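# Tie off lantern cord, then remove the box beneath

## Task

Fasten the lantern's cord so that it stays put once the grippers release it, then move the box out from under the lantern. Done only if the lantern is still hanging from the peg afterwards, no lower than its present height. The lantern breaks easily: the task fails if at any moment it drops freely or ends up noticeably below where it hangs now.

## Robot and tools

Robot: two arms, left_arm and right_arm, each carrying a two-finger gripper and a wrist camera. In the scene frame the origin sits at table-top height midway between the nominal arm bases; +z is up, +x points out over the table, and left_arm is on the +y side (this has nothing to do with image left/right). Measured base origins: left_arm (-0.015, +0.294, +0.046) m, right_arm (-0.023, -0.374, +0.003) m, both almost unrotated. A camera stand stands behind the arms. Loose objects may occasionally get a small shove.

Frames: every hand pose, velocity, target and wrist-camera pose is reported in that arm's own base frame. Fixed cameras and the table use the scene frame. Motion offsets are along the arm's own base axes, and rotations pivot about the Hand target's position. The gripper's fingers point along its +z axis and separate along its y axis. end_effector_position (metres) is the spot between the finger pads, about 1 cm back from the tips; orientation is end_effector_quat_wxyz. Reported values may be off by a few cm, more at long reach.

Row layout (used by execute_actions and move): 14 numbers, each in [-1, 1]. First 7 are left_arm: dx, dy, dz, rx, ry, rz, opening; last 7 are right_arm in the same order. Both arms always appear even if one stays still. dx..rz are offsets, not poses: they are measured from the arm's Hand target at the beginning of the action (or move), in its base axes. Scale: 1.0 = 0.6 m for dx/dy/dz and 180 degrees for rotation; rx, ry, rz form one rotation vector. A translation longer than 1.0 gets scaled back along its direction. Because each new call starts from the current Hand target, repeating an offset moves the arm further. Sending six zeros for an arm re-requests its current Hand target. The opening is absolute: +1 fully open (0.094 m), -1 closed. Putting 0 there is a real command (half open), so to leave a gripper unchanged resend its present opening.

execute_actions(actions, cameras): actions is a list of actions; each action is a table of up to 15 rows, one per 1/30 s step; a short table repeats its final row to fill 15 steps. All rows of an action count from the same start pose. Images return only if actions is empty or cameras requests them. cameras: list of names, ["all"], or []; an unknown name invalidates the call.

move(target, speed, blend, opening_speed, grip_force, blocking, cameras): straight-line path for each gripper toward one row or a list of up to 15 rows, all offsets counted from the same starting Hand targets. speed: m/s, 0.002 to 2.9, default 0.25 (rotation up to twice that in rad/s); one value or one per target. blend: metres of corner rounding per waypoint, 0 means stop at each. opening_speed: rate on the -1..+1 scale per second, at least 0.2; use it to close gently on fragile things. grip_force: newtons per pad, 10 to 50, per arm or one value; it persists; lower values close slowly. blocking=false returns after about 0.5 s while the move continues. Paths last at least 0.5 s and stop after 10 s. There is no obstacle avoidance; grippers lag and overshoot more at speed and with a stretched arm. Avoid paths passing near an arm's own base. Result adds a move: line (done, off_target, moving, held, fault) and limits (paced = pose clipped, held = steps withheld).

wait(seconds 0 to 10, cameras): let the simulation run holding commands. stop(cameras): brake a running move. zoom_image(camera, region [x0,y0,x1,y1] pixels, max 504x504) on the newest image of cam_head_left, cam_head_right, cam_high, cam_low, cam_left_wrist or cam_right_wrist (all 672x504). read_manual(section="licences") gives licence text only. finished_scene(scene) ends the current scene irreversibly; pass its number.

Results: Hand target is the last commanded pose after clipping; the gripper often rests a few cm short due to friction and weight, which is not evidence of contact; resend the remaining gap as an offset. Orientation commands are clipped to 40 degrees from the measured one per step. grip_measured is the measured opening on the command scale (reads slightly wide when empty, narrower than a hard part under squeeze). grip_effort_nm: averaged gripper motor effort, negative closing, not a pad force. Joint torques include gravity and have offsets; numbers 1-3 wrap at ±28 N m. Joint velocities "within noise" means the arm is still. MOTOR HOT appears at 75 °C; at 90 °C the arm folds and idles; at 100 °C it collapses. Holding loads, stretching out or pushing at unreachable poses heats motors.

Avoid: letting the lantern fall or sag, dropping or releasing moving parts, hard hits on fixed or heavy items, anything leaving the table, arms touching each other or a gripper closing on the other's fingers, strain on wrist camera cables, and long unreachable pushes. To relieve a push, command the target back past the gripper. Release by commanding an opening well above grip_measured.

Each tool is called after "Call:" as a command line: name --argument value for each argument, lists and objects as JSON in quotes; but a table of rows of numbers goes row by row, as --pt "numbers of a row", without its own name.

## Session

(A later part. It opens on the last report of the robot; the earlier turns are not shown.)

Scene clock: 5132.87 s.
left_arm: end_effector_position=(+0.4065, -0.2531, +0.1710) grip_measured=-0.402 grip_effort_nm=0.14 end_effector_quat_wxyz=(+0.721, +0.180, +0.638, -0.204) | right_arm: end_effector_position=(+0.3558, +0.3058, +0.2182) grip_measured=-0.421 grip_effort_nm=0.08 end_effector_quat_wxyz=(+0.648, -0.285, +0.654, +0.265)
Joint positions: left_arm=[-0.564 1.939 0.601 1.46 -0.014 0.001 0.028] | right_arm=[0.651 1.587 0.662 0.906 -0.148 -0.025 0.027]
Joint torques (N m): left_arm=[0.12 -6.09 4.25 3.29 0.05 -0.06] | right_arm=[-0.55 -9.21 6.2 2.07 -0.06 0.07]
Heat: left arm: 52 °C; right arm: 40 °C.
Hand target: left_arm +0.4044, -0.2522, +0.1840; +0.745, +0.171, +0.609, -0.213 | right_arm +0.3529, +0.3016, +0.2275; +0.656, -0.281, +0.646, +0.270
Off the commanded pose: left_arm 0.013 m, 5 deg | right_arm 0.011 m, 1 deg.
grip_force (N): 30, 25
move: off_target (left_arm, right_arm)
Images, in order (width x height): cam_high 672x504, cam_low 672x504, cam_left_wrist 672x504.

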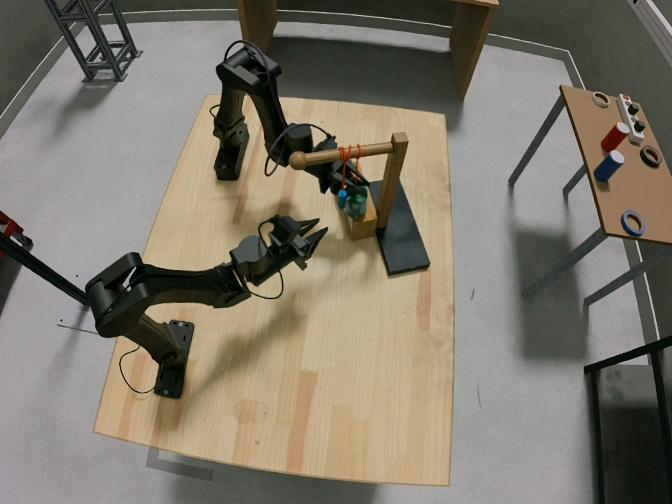

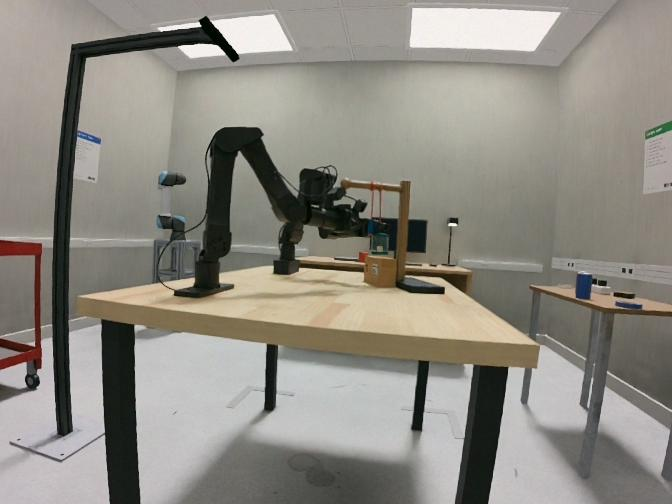

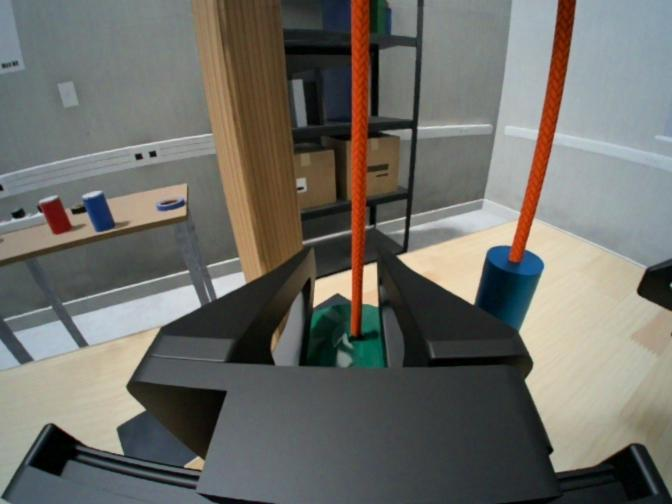

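Call:
execute_actions --actions '[]' --cameras '["cam_low", "cam_right_wrist"]'

Scene clock: 5165.80 s.
left_arm: end_effector_position=(+0.4065, -0.2531, +0.1710) grip_measured=-0.402 grip_effort_nm=0.14 end_effector_quat_wxyz=(+0.721, +0.180, +0.638, -0.204) | right_arm: end_effector_position=(+0.3558, +0.3058, +0.2182) grip_measured=-0.421 grip_effort_nm=0.09 end_effector_quat_wxyz=(+0.648, -0.285, +0.654, +0.265)
Joint positions: left_arm=[-0.564 1.939 0.601 1.46 -0.014 0.001 0.028] | right_arm=[0.651 1.587 0.662 0.906 -0.148 -0.025 0.027]
Joint velocities: within noise
Joint torques (N m): left_arm=[0.13 -6.11 4.21 3.29 0.02 -0.07] | right_arm=[-0.54 -9.21 6.13 2.07 -0.09 0.07]
Heat: left arm: 54 °C; right arm: 39 °C.
Hand target: left_arm +0.4044, -0.2522, +0.1840; +0.745, +0.171, +0.609, -0.213 | right_arm +0.3529, +0.3016, +0.2275; +0.656, -0.281, +0.646, +0.270
Tool commands: left_gripper/opening=-0.4 right_gripper/opening=-0.42
Off the commanded pose: left_arm 0.013 m, 5 deg | right_arm 0.011 m, 1 deg.
grip_force (N): 30, 25
Images, in order (width x height): cam_low 672x504, cam_right_wrist 672x504.

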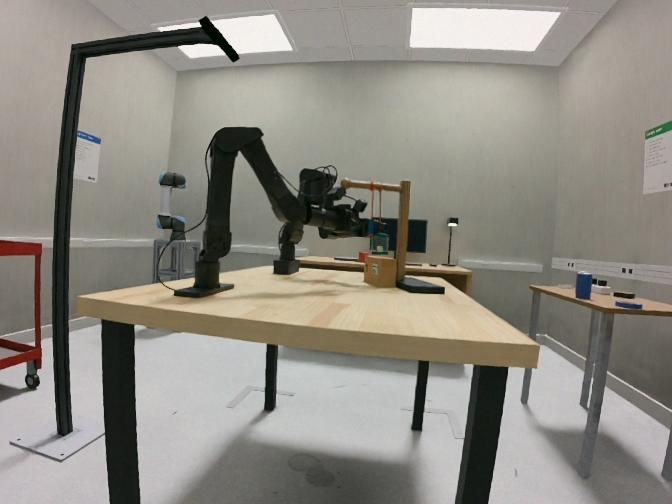

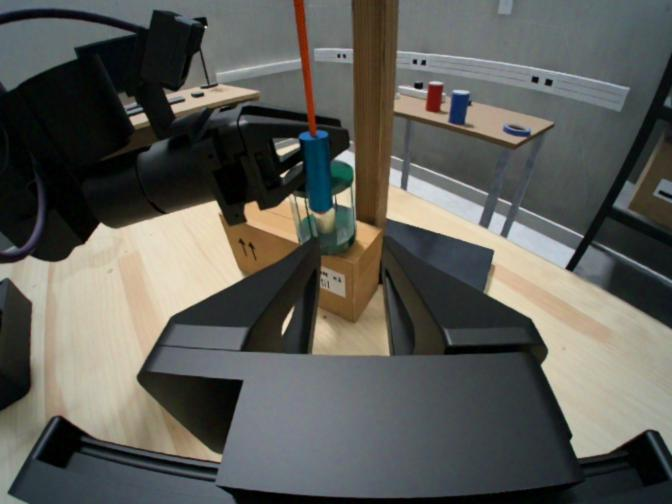

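Call:
zoom_image --camera "cam_low" --region '[340, 170, 420, 290]'

Call:
zoom_image --camera "cam_right_wrist" --region '[200, 80, 420, 330]'

Scaled by 4.200 from the camera's 672x504 image, which has a finer 960x720 frame.

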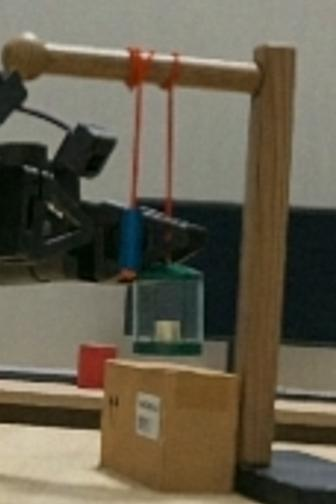

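Scaled by 2.016 from the camera's 672x504 image, which has a finer 960x720 frame.

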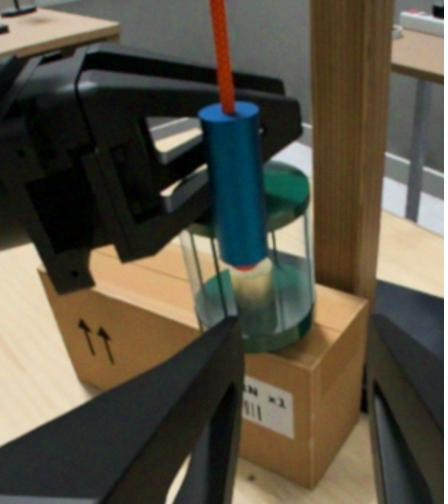

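Call:
move --pt "-0.02 0.012 0.02 0 0 0 -0.4 0 0 0 0 0 0 -0.42" --pt "-0.17 0.105 0.03 0 0 0 -0.4 0 0 0 0 0 0 -0.42" --speed 0.08 --blend '[0.01, 0]' --cameras '["cam_low", "cam_high"]'

Scene clock: 5192.77 s.
left_arm: end_effector_position=(+0.3097, -0.1919, +0.1713) grip_measured=-0.402 grip_effort_nm=0.14 end_effector_quat_wxyz=(+0.705, +0.185, +0.655, -0.199) | right_arm: end_effector_position=(+0.3558, +0.3058, +0.2182) grip_measured=-0.421 grip_effort_nm=0.09 end_effector_quat_wxyz=(+0.648, -0.285, +0.654, +0.265)
Joint positions: left_arm=[-0.564 1.533 0.148 1.459 -0.014 0.001 0.028] | right_arm=[0.651 1.587 0.662 0.906 -0.148 -0.025 0.027]
Joint torques (N m): left_arm=[-0.46 -5.83 3.25 3.36 -0.02 -0.05] | right_arm=[-0.53 -9.25 6.16 2.09 -0.08 0.05]
Heat: left arm: 55 °C; right arm: 38 °C.
Hand target: left_arm +0.3025, -0.1892, +0.2020; +0.745, +0.171, +0.609, -0.213 | right_arm +0.3529, +0.3016, +0.2274; +0.656, -0.281, +0.646, +0.270
Off the commanded pose: left_arm 0.032 m, 7 deg | right_arm 0.011 m, 1 deg.
joint sent to its limit (left arm) — joint 4 (wrist pitch), upper limit. The joint targets still meet the commanded pose.
grip_force (N): 30, 25
move: off_target (left_arm, right_arm); blend cut to 0.0091 m at target 1
Images, in order (width x height): cam_high 672x504, cam_low 672x504.

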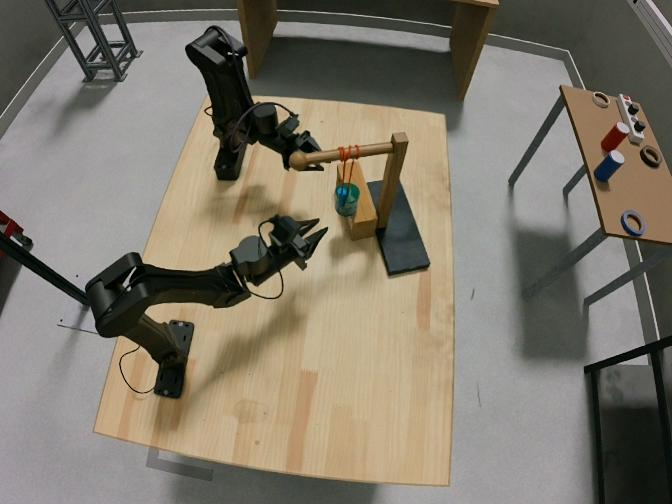

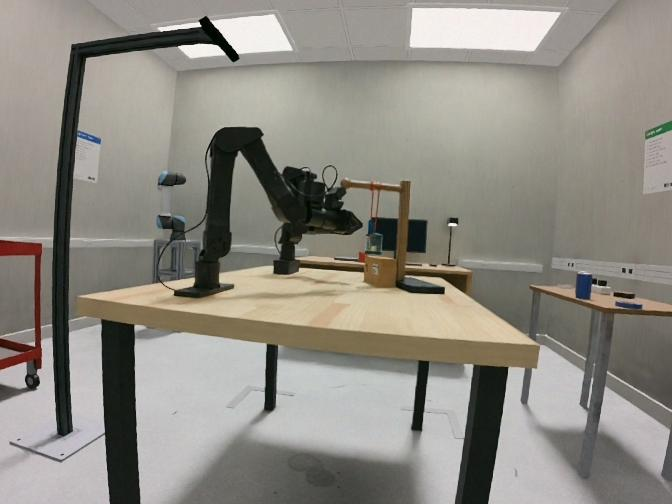

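Call:
zoom_image --camera "cam_low" --region '[340, 170, 420, 290]'

Call:
zoom_image --camera "cam_high" --region '[290, 130, 440, 280]'

Scaled by 4.200 from the camera's 672x504 image, which has a finer 960x720 frame.

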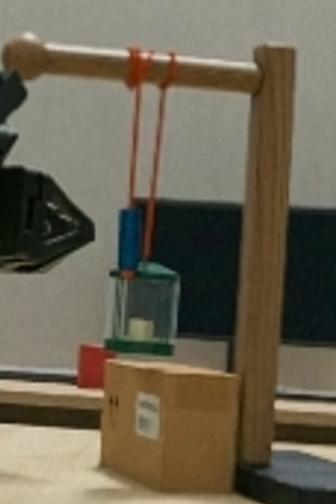

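Scaled by 3.360 from the camera's 672x504 image, which has a finer 960x720 frame.

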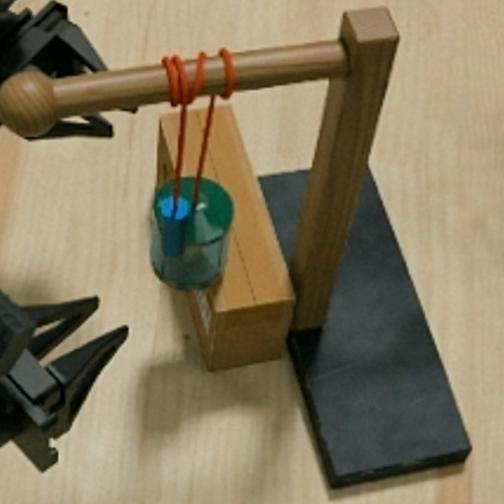

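Call:
execute_actions --actions '[]' --cameras '["cam_low", "cam_left_wrist"]'

Call:
zoom_image --camera "cam_low" --region '[340, 170, 420, 290]'

Scene clock: 5220.00 s.
left_arm: end_effector_position=(+0.3097, -0.1919, +0.1713) grip_measured=-0.402 grip_effort_nm=0.14 end_effector_quat_wxyz=(+0.705, +0.185, +0.655, -0.199) | right_arm: end_effector_position=(+0.3558, +0.3058, +0.2182) grip_measured=-0.421 grip_effort_nm=0.08 end_effector_quat_wxyz=(+0.648, -0.285, +0.654, +0.265)
Joint positions: left_arm=[-0.564 1.533 0.148 1.459 -0.014 0.001 0.028] | right_arm=[0.651 1.587 0.662 0.906 -0.148 -0.025 0.027]
Joint velocities: within noise
Joint torques (N m): left_arm=[-0.46 -5.86 3.22 3.37 -0.01 -0.05] | right_arm=[-0.47 -9.22 6.19 2.08 -0.09 0.08]
Heat: left arm: 55 °C; right arm: 38 °C.
Hand target: left_arm +0.3025, -0.1892, +0.2020; +0.745, +0.171, +0.609, -0.213 | right_arm +0.3529, +0.3016, +0.2274; +0.656, -0.281, +0.646, +0.270
Tool commands: left_gripper/opening=-0.4 right_gripper/opening=-0.42
Off the commanded pose: left_arm 0.032 m, 7 deg | right_arm 0.011 m, 1 deg.
grip_force (N): 30, 25
Images, in order (width x height): cam_low 672x504, cam_left_wrist 672x504.

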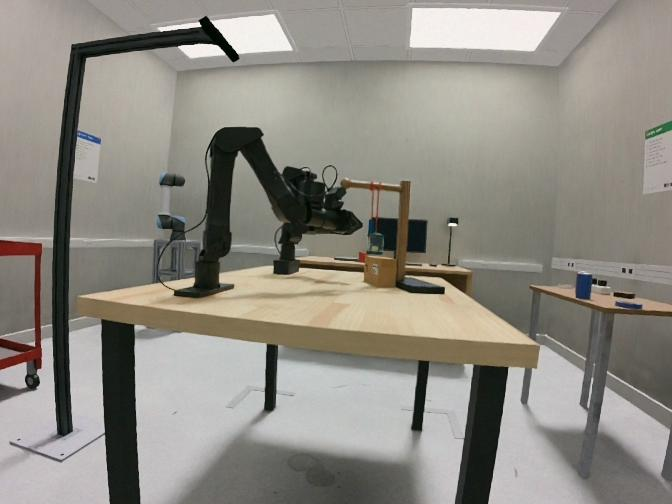

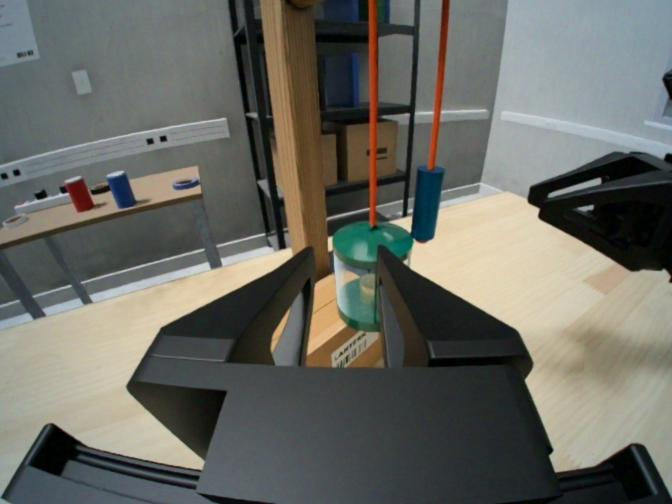

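Scaled by 4.200 from the camera's 672x504 image, which has a finer 960x720 frame.

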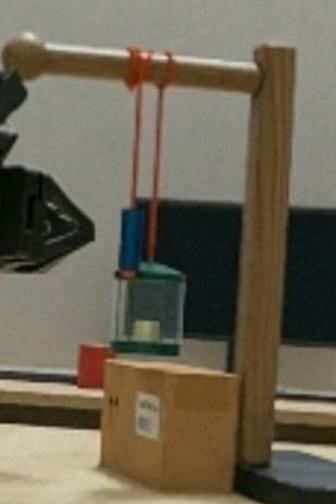

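Call:
move --pt "-0.004 0.232 -0.003 0.083 0.0625 -0.115 0.9 0 0 0 0 0 0 -0.42" --pt "0.0825 0.323 -0.112 0.1655 0.125 -0.229 0.9 0 0 0 0 0 0 -0.42" --speed 0.18 --blend '[0.04, 0]' --cameras '["cam_high", "cam_left_wrist"]'

Scene clock: 5242.83 s.
left_arm: end_effector_position=(+0.3479, +0.0058, +0.1359) grip_measured=+0.897 grip_effort_nm=0.14 end_effector_quat_wxyz=(+0.426, +0.511, +0.677, -0.316) | right_arm: end_effector_position=(+0.3558, +0.3058, +0.2182) grip_measured=-0.421 grip_effort_nm=0.08 end_effector_quat_wxyz=(+0.648, -0.285, +0.654, +0.265)
Joint positions: left_arm=[0.488 2.001 1.442 -1.404 1.078 2.017 0.089] | right_arm=[0.651 1.587 0.662 0.906 -0.148 -0.025 0.027]
Joint torques (N m): left_arm=[-0.59 -7.05 7.13 -0.64 0.67 0.07] | right_arm=[-0.55 -9.21 6.13 2.07 -0.08 0.06]
Heat: left arm: 51 °C; right arm: 38 °C.
Hand target: left_arm +0.3519, +0.0046, +0.1349; +0.428, +0.508, +0.673, -0.326 | right_arm +0.3529, +0.3016, +0.2274; +0.656, -0.281, +0.646, +0.270
Off the commanded pose: left_arm 0.004 m, 1 deg | right_arm 0.011 m, 1 deg.
grip_force (N): 30, 25
move: off_target (right_arm)
Images, in order (width x height): cam_high 672x504, cam_left_wrist 672x504.

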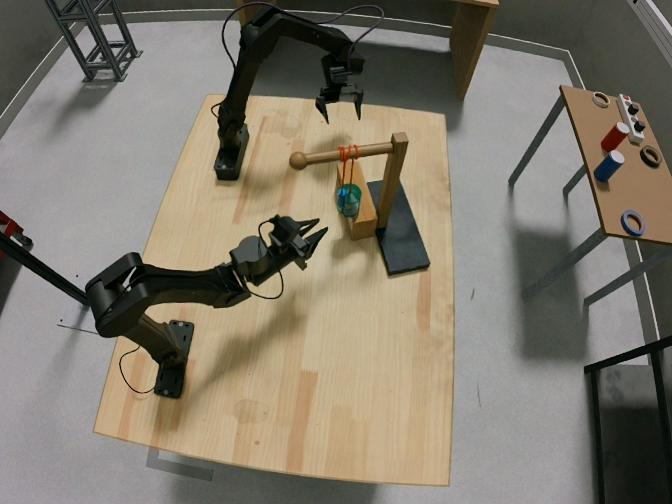

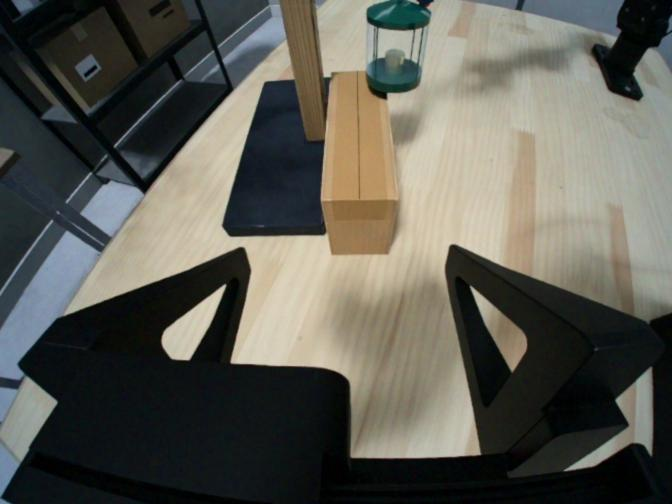

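Call:
move --target '[-0.0055, -0.0587, -0.1748, 0, 0, 0, 0.9, 0, 0, 0, 0, 0, 0, -0.42]' --speed 0.15 --cameras '["cam_left_wrist"]'

Scene clock: 5263.70 s.
left_arm: end_effector_position=(+0.3503, -0.0256, +0.0333) grip_measured=+0.897 grip_effort_nm=0.14 end_effector_quat_wxyz=(+0.419, +0.519, +0.676, -0.314) | right_arm: end_effector_position=(+0.3558, +0.3058, +0.2182) grip_measured=-0.421 grip_effort_nm=0.08 end_effector_quat_wxyz=(+0.648, -0.285, +0.654, +0.265)
Joint positions: left_arm=[0.396 2.114 1.178 -0.874 1.087 1.85 0.089] | right_arm=[0.651 1.587 0.662 0.906 -0.148 -0.025 0.027]
Joint torques (N m): left_arm=[-0.29 -8.24 2.99 0.07 0.92 -0.07] | right_arm=[-0.55 -9.26 6.22 2.08 -0.07 0.05]
Heat: left arm: 41 °C; right arm: 38 °C.
Hand target: left_arm +0.3487, -0.0305, +0.0300; +0.428, +0.508, +0.673, -0.326 | right_arm +0.3529, +0.3016, +0.2274; +0.656, -0.281, +0.646, +0.270
Off the commanded pose: left_arm 0.006 m, 2 deg | right_arm 0.011 m, 1 deg.
grip_force (N): 30, 25
move: off_target (right_arm)
Images, in order (width x height): cam_left_wrist 672x504.

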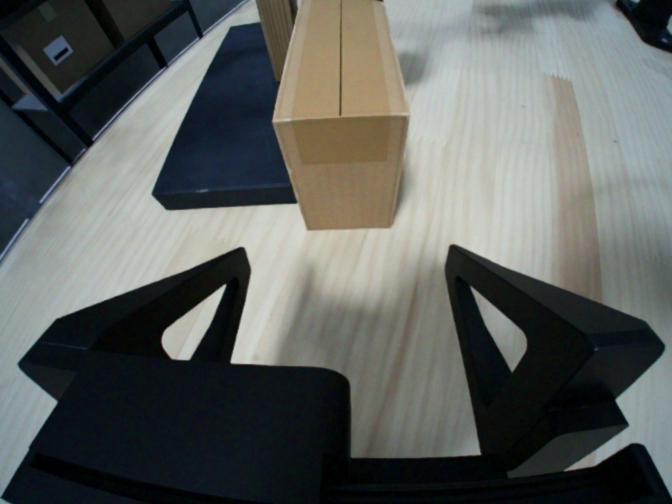

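Call:
move --target '[0.0447, -0.165, -0.0433, 0, 0, 0, 0.9, 0, 0, 0, 0, 0, 0, -0.42]' --speed 0.12 --cameras '["cam_left_wrist", "cam_high"]'

Scene clock: 5284.43 s.
left_arm: end_effector_position=(+0.3764, -0.1291, +0.0004) grip_measured=+0.898 grip_effort_nm=0.13 end_effector_quat_wxyz=(+0.421, +0.507, +0.677, -0.327) | right_arm: end_effector_position=(+0.3558, +0.3058, +0.2182) grip_measured=-0.421 grip_effort_nm=0.08 end_effector_quat_wxyz=(+0.648, -0.285, +0.654, +0.265)
Joint positions: left_arm=[0.08 2.114 0.954 -0.04 1.088 1.14 0.089] | right_arm=[0.651 1.587 0.662 0.906 -0.148 -0.025 0.027]
Joint torques (N m): left_arm=[0.17 -10.24 3.28 1.14 0.66 -0.07] | right_arm=[-0.55 -9.22 6.15 2.04 -0.05 0.06]
Heat: left arm: 37 °C; right arm: 38 °C.
Hand target: left_arm +0.3754, -0.1296, +0.0041; +0.428, +0.508, +0.673, -0.327 | right_arm +0.3529, +0.3016, +0.2274; +0.656, -0.281, +0.646, +0.270
Off the commanded pose: left_arm 0.004 m, 1 deg | right_arm 0.011 m, 1 deg.
grip_force (N): 30, 25
move: off_target (right_arm)
Images, in order (width x height): cam_high 672x504, cam_left_wrist 672x504.

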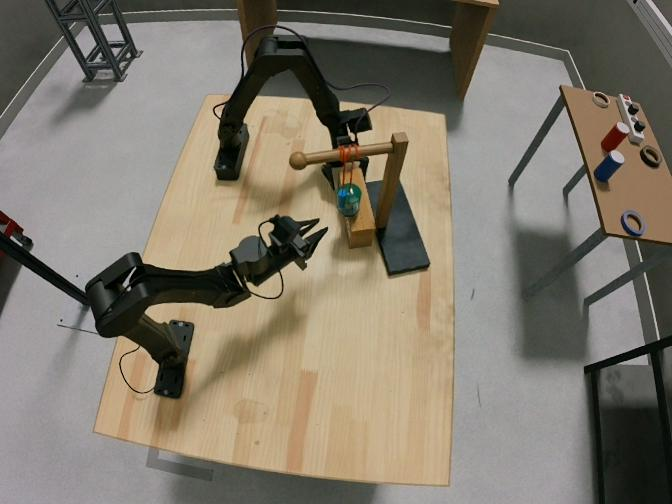

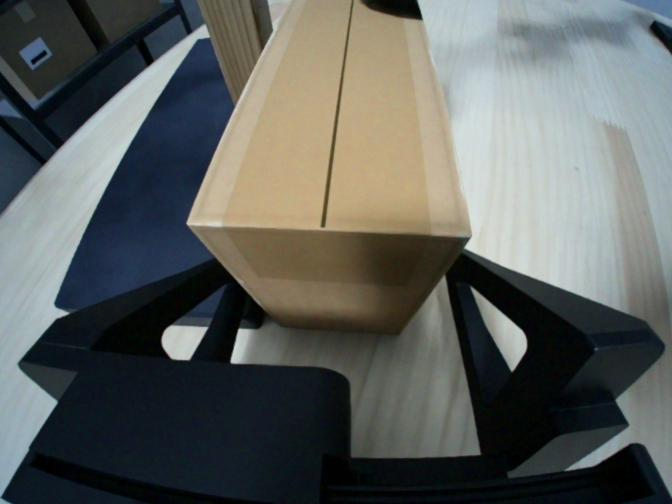

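Call:
move --target '[0.0075, -0.0255, 0, 0, 0, 0, 0.9, 0, 0, 0, 0, 0, 0, -0.42]' --speed 0.08 --cameras '["cam_left_wrist"]'

Scene clock: 5305.57 s.
left_arm: end_effector_position=(+0.3819, -0.1431, +0.0017) grip_measured=+0.898 grip_effort_nm=0.13 end_effector_quat_wxyz=(+0.423, +0.507, +0.677, -0.325) | right_arm: end_effector_position=(+0.3558, +0.3058, +0.2182) grip_measured=-0.421 grip_effort_nm=0.09 end_effector_quat_wxyz=(+0.648, -0.285, +0.654, +0.265)
Joint positions: left_arm=[0.037 2.114 0.945 0.054 1.071 1.049 0.089] | right_arm=[0.651 1.587 0.662 0.906 -0.148 -0.025 0.027]
Joint torques (N m): left_arm=[-0.16 -10.04 3.36 1.24 0.61 -0.03] | right_arm=[-0.58 -9.31 6.19 2.06 -0.08 0.05]
Heat: left arm: 41 °C; right arm: 39 °C.
Hand target: left_arm +0.3799, -0.1448, +0.0040; +0.427, +0.508, +0.673, -0.326 | right_arm +0.3529, +0.3016, +0.2274; +0.656, -0.281, +0.646, +0.270
Off the commanded pose: left_arm 0.004 m, 1 deg | right_arm 0.011 m, 1 deg.
grip_force (N): 30, 25
move: off_target (right_arm)
Images, in order (width x height): cam_left_wrist 672x504.

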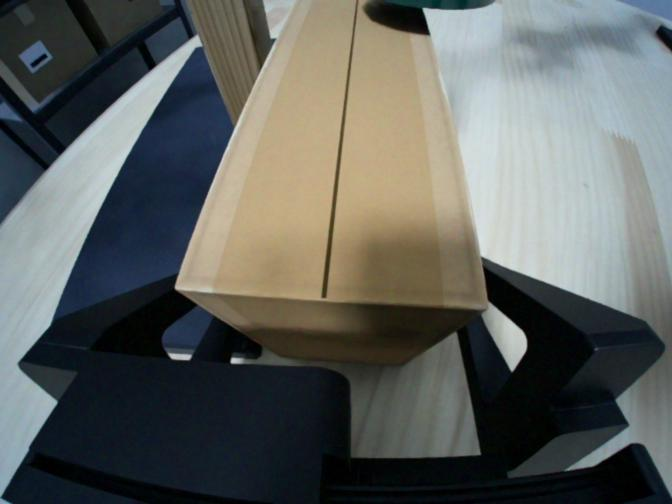

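Call:
move --target '[0, 0, 0, 0, 0, 0, 0.36, 0, 0, 0, 0, 0, 0, -0.42]' --speed 0.05 --grip_force '[20, 25]' --opening_speed 0.3 --cameras '["cam_left_wrist", "cam_low"]'

Call:
zoom_image --camera "cam_low" --region '[340, 170, 420, 290]'

Scene clock: 5313.17 s.
left_arm: end_effector_position=(+0.3826, -0.1429, +0.0016) grip_measured=+0.367 grip_effort_nm=-0.38 end_effector_quat_wxyz=(+0.424, +0.507, +0.677, -0.324) | right_arm: end_effector_position=(+0.3558, +0.3058, +0.2182) grip_measured=-0.421 grip_effort_nm=0.08 end_effector_quat_wxyz=(+0.648, -0.285, +0.654, +0.265)
Joint positions: left_arm=[0.037 2.114 0.945 0.057 1.068 1.047 0.064] | right_arm=[0.651 1.587 0.662 0.906 -0.148 -0.025 0.027]
Joint torques (N m): left_arm=[-0.21 -10.04 3.32 1.21 0.64 -0.07] | right_arm=[-0.5 -9.25 6.08 2.09 -0.08 0.08]
Heat: left arm: 41 °C; right arm: 39 °C.
Hand target: left_arm +0.3799, -0.1448, +0.0040; +0.427, +0.508, +0.673, -0.327 | right_arm +0.3529, +0.3016, +0.2274; +0.656, -0.281, +0.646, +0.270
Off the commanded pose: left_arm 0.004 m, 1 deg | right_arm 0.011 m, 1 deg.
grip_force (N): 20, 25
move: off_target (right_arm)
Images, in order (width x height): cam_low 672x504, cam_left_wrist 672x504.

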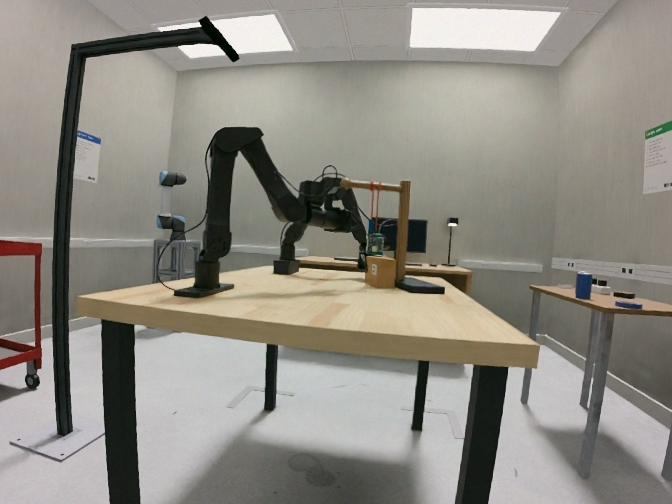

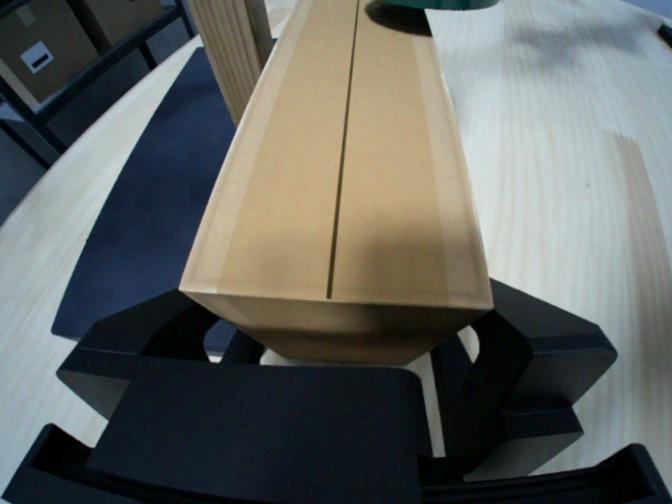

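Scaled by 4.200 from the camera's 672x504 image, which has a finer 960x720 frame.

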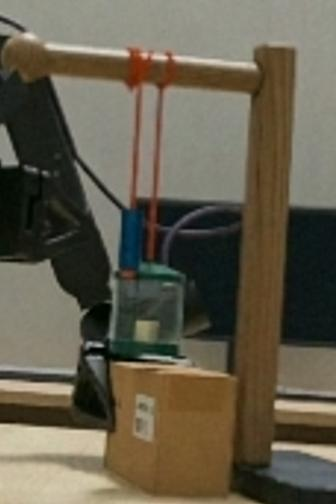

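Call:
move --target '[-0.0817, 0.2193, -0.0033, 0, 0, 0, 0.36, 0, 0, 0, 0, 0, 0, -0.42]' --speed 0.08 --cameras '["cam_left_wrist", "cam_low"]'

Call:
zoom_image --camera "cam_low" --region '[340, 170, 420, 290]'

Scene clock: 5327.10 s.
left_arm: end_effector_position=(+0.3298, -0.0123, +0.0033) grip_measured=+0.367 grip_effort_nm=-0.37 end_effector_quat_wxyz=(+0.424, +0.513, +0.676, -0.315) | right_arm: end_effector_position=(+0.3558, +0.3058, +0.2182) grip_measured=-0.421 grip_effort_nm=0.09 end_effector_quat_wxyz=(+0.648, -0.285, +0.654, +0.265)
Joint positions: left_arm=[0.463 2.184 1.116 -0.851 1.082 1.971 0.064] | right_arm=[0.651 1.587 0.662 0.906 -0.148 -0.025 0.027]
Joint torques (N m): left_arm=[0.08 -7.27 5.35 -0.61 0.72 0.17] | right_arm=[-0.51 -9.22 6.19 2.05 -0.08 0.05]
Heat: left arm: 42 °C; right arm: 39 °C.
Hand target: left_arm +0.3309, -0.0133, +0.0020; +0.427, +0.508, +0.673, -0.327 | right_arm +0.3529, +0.3016, +0.2274; +0.656, -0.281, +0.646, +0.270
Off the commanded pose: left_arm 0.002 m, 2 deg | right_arm 0.011 m, 1 deg.
grip_force (N): 20, 25
move: off_target (right_arm)
Images, in order (width x height): cam_low 672x504, cam_left_wrist 672x504.

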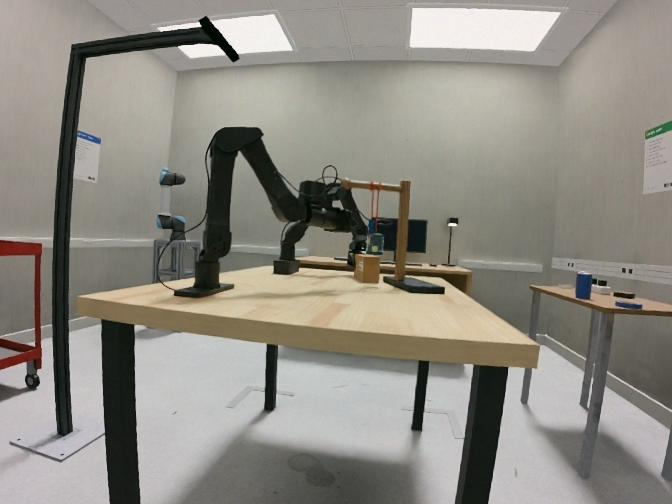

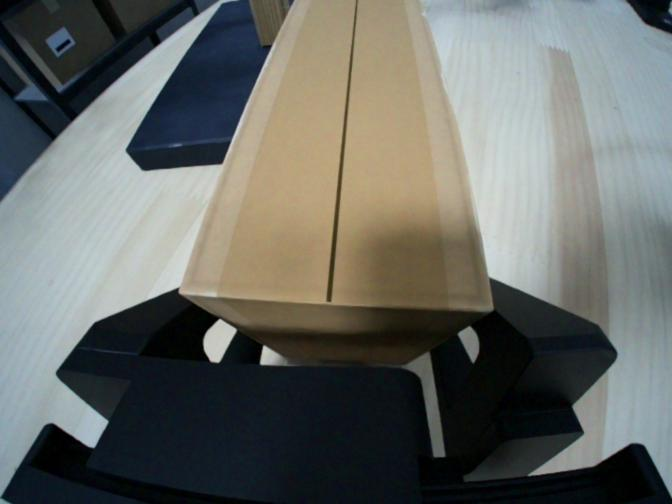

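Scaled by 4.200 from the camera's 672x504 image, which has a finer 960x720 frame.

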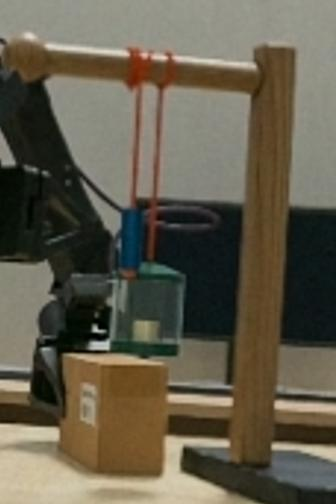

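Call:
move --target '[-0.0417, 0.0717, 0, 0, 0, 0.0556, 0.36, 0, 0, 0, 0, 0, 0, -0.42]' --speed 0.1 --cameras '["cam_high"]'

Call:
zoom_image --camera "cam_high" --region '[290, 60, 440, 280]'

Scene clock: 5344.70 s.
left_arm: end_effector_position=(+0.3080, +0.0271, +0.0016) grip_measured=+0.367 grip_effort_nm=-0.37 end_effector_quat_wxyz=(+0.458, +0.439, +0.712, -0.301) | right_arm: end_effector_position=(+0.3558, +0.3058, +0.2182) grip_measured=-0.421 grip_effort_nm=0.09 end_effector_quat_wxyz=(+0.648, -0.285, +0.654, +0.265)
Joint positions: left_arm=[0.636 2.175 1.03 -0.851 1.117 2.01 0.064] | right_arm=[0.651 1.587 0.662 0.906 -0.148 -0.025 0.027]
Joint torques (N m): left_arm=[0.72 -10.8 2.19 -0.25 0.32 -0.05] | right_arm=[-0.58 -9.29 6.17 2.07 -0.08 0.05]
Heat: left arm: 38 °C; right arm: 39 °C.
Hand target: left_arm +0.3059, +0.0298, +0.0020; +0.454, +0.447, +0.715, -0.288 | right_arm +0.3529, +0.3016, +0.2274; +0.656, -0.281, +0.646, +0.270
Off the commanded pose: left_arm 0.003 m, 2 deg | right_arm 0.011 m, 1 deg.
grip_force (N): 20, 25
move: off_target (right_arm)
Images, in order (width x height): cam_high 672x504.

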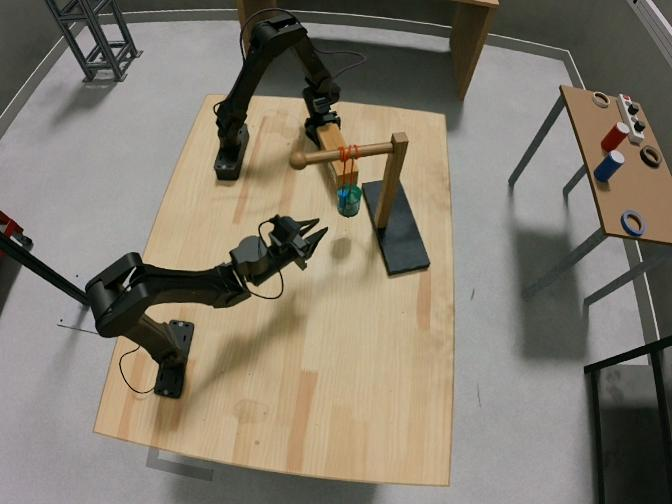

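Scaled by 2.291 from the camera's 672x504 image, which has a finer 960x720 frame.

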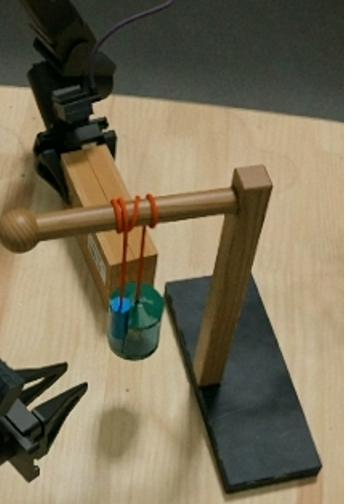

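Call:
move --target '[0, 0, 0, 0, 0, 0, 0.8, 0, 0, 0, 0, 0, 0, -0.42]' --speed 0.05 --opening_speed 0.5

Call:
move --pt "-0.005 0.012 0.03 0 0 0 0.8 0 0 0 0 0 0 -0.42" --pt "-0.02 0.04 0.2 0 0 0.03 0.8 0 0 0 0 0 0 -0.42" --speed 0.12 --blend '[0.01, 0]' --cameras '["cam_high", "cam_low", "cam_left_wrist"]'

Call:
zoom_image --camera "cam_low" --region '[340, 170, 420, 290]'

Call:
zoom_image --camera "cam_high" --region '[290, 80, 430, 260]'

Scene clock: 5361.67 s.
left_arm: end_effector_position=(+0.3032, +0.0274, -0.0040) grip_measured=+0.797 grip_effort_nm=0.14 end_effector_quat_wxyz=(+0.443, +0.446, +0.717, -0.300) | right_arm: end_effector_position=(+0.3558, +0.3058, +0.2182) grip_measured=-0.421 grip_effort_nm=0.09 end_effector_quat_wxyz=(+0.648, -0.285, +0.654, +0.265)
Joint positions: left_arm=[0.637 2.175 1.024 -0.849 1.083 2.01 0.084] | right_arm=[0.651 1.587 0.662 0.906 -0.148 -0.025 0.027]
Joint torques (N m): left_arm=[0.62 -10.82 2.43 -0.27 0.69 -0.05] | right_arm=[-0.61 -9.24 6.26 2.07 -0.06 0.06]
Heat: left arm: 43 °C; right arm: 39 °C.
Hand target: left_arm +0.3058, +0.0298, +0.0019; +0.454, +0.447, +0.715, -0.288 | right_arm +0.3529, +0.3016, +0.2274; +0.656, -0.281, +0.646, +0.270
Off the commanded pose: left_arm 0.007 m, 2 deg | right_arm 0.011 m, 1 deg.
grip_force (N): 20, 25
move: off_target (right_arm)

Scene clock: 5363.53 s.
left_arm: end_effector_position=(+0.2898, +0.0508, +0.1079) grip_measured=+0.797 grip_effort_nm=0.14 end_effector_quat_wxyz=(+0.454, +0.410, +0.740, -0.279) | right_arm: end_effector_position=(+0.3558, +0.3058, +0.2182) grip_measured=-0.421 grip_effort_nm=0.08 end_effector_quat_wxyz=(+0.648, -0.285, +0.654, +0.265)
Joint positions: left_arm=[0.738 1.856 1.108 -1.259 1.074 2.013 0.084] | right_arm=[0.651 1.587 0.662 0.906 -0.148 -0.025 0.027]
Joint torques (N m): left_arm=[0.5 -9.72 6.31 -0.69 0.75 0.03] | right_arm=[-0.62 -9.33 6.17 2.05 -0.07 0.06]
Heat: left arm: 43 °C; right arm: 39 °C.
Hand target: left_arm +0.2938, +0.0538, +0.1219; +0.467, +0.413, +0.735, -0.266 | right_arm +0.3529, +0.3016, +0.2274; +0.656, -0.281, +0.646, +0.270
Off the commanded pose: left_arm 0.015 m, 2 deg | right_arm 0.011 m, 1 deg.
grip_force (N): 20, 25
move: off_target (left_arm, right_arm); blend cut to 0.0098 m at target 1
Images, in order (width x height): cam_high 672x504, cam_low 672x504, cam_left_wrist 672x504.

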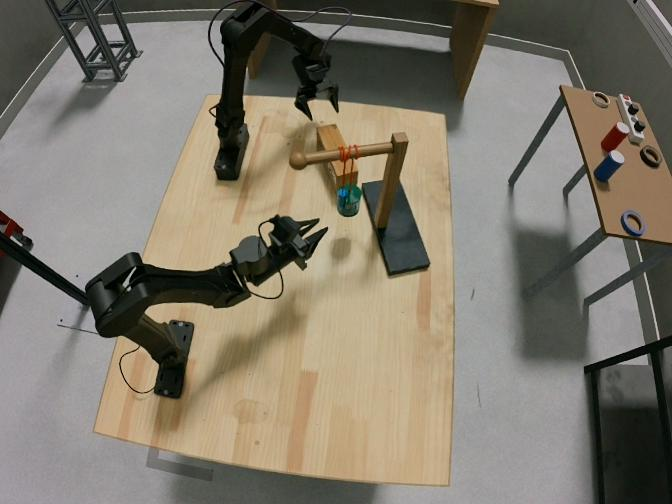

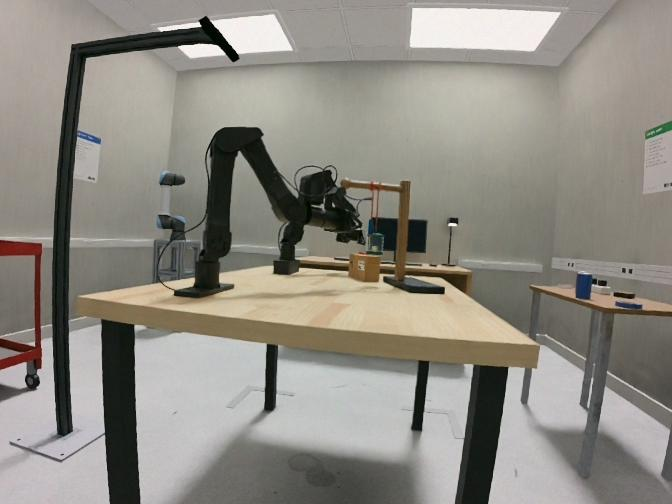

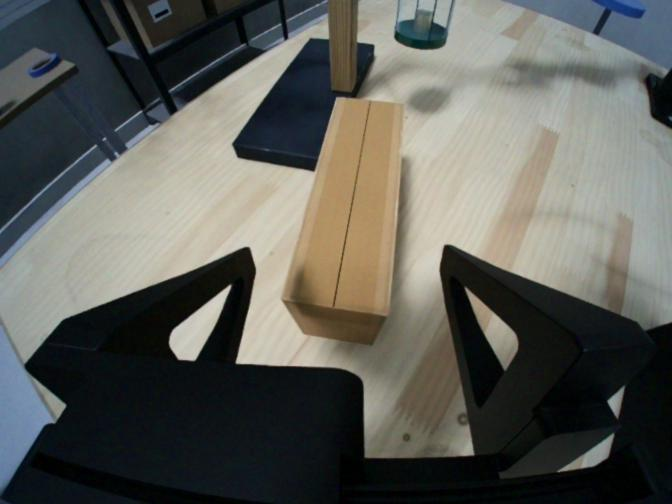

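Scaled by 4.200 from the camera's 672x504 image, which has a finer 960x720 frame.

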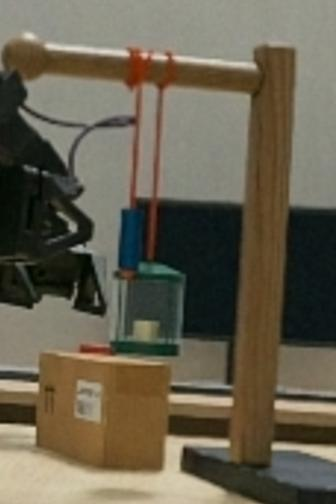

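Scaled by 2.800 from the camera's 672x504 image, which has a finer 960x720 frame.

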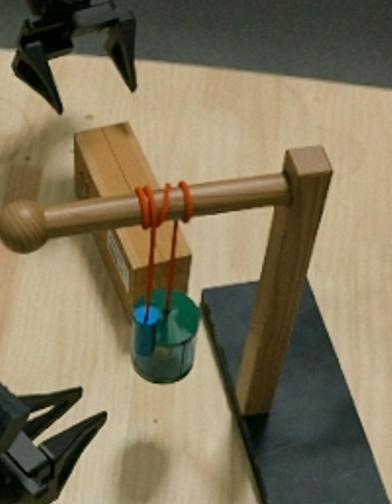

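Call:
finished_scene --scene 1

The scene is finished: the task was done.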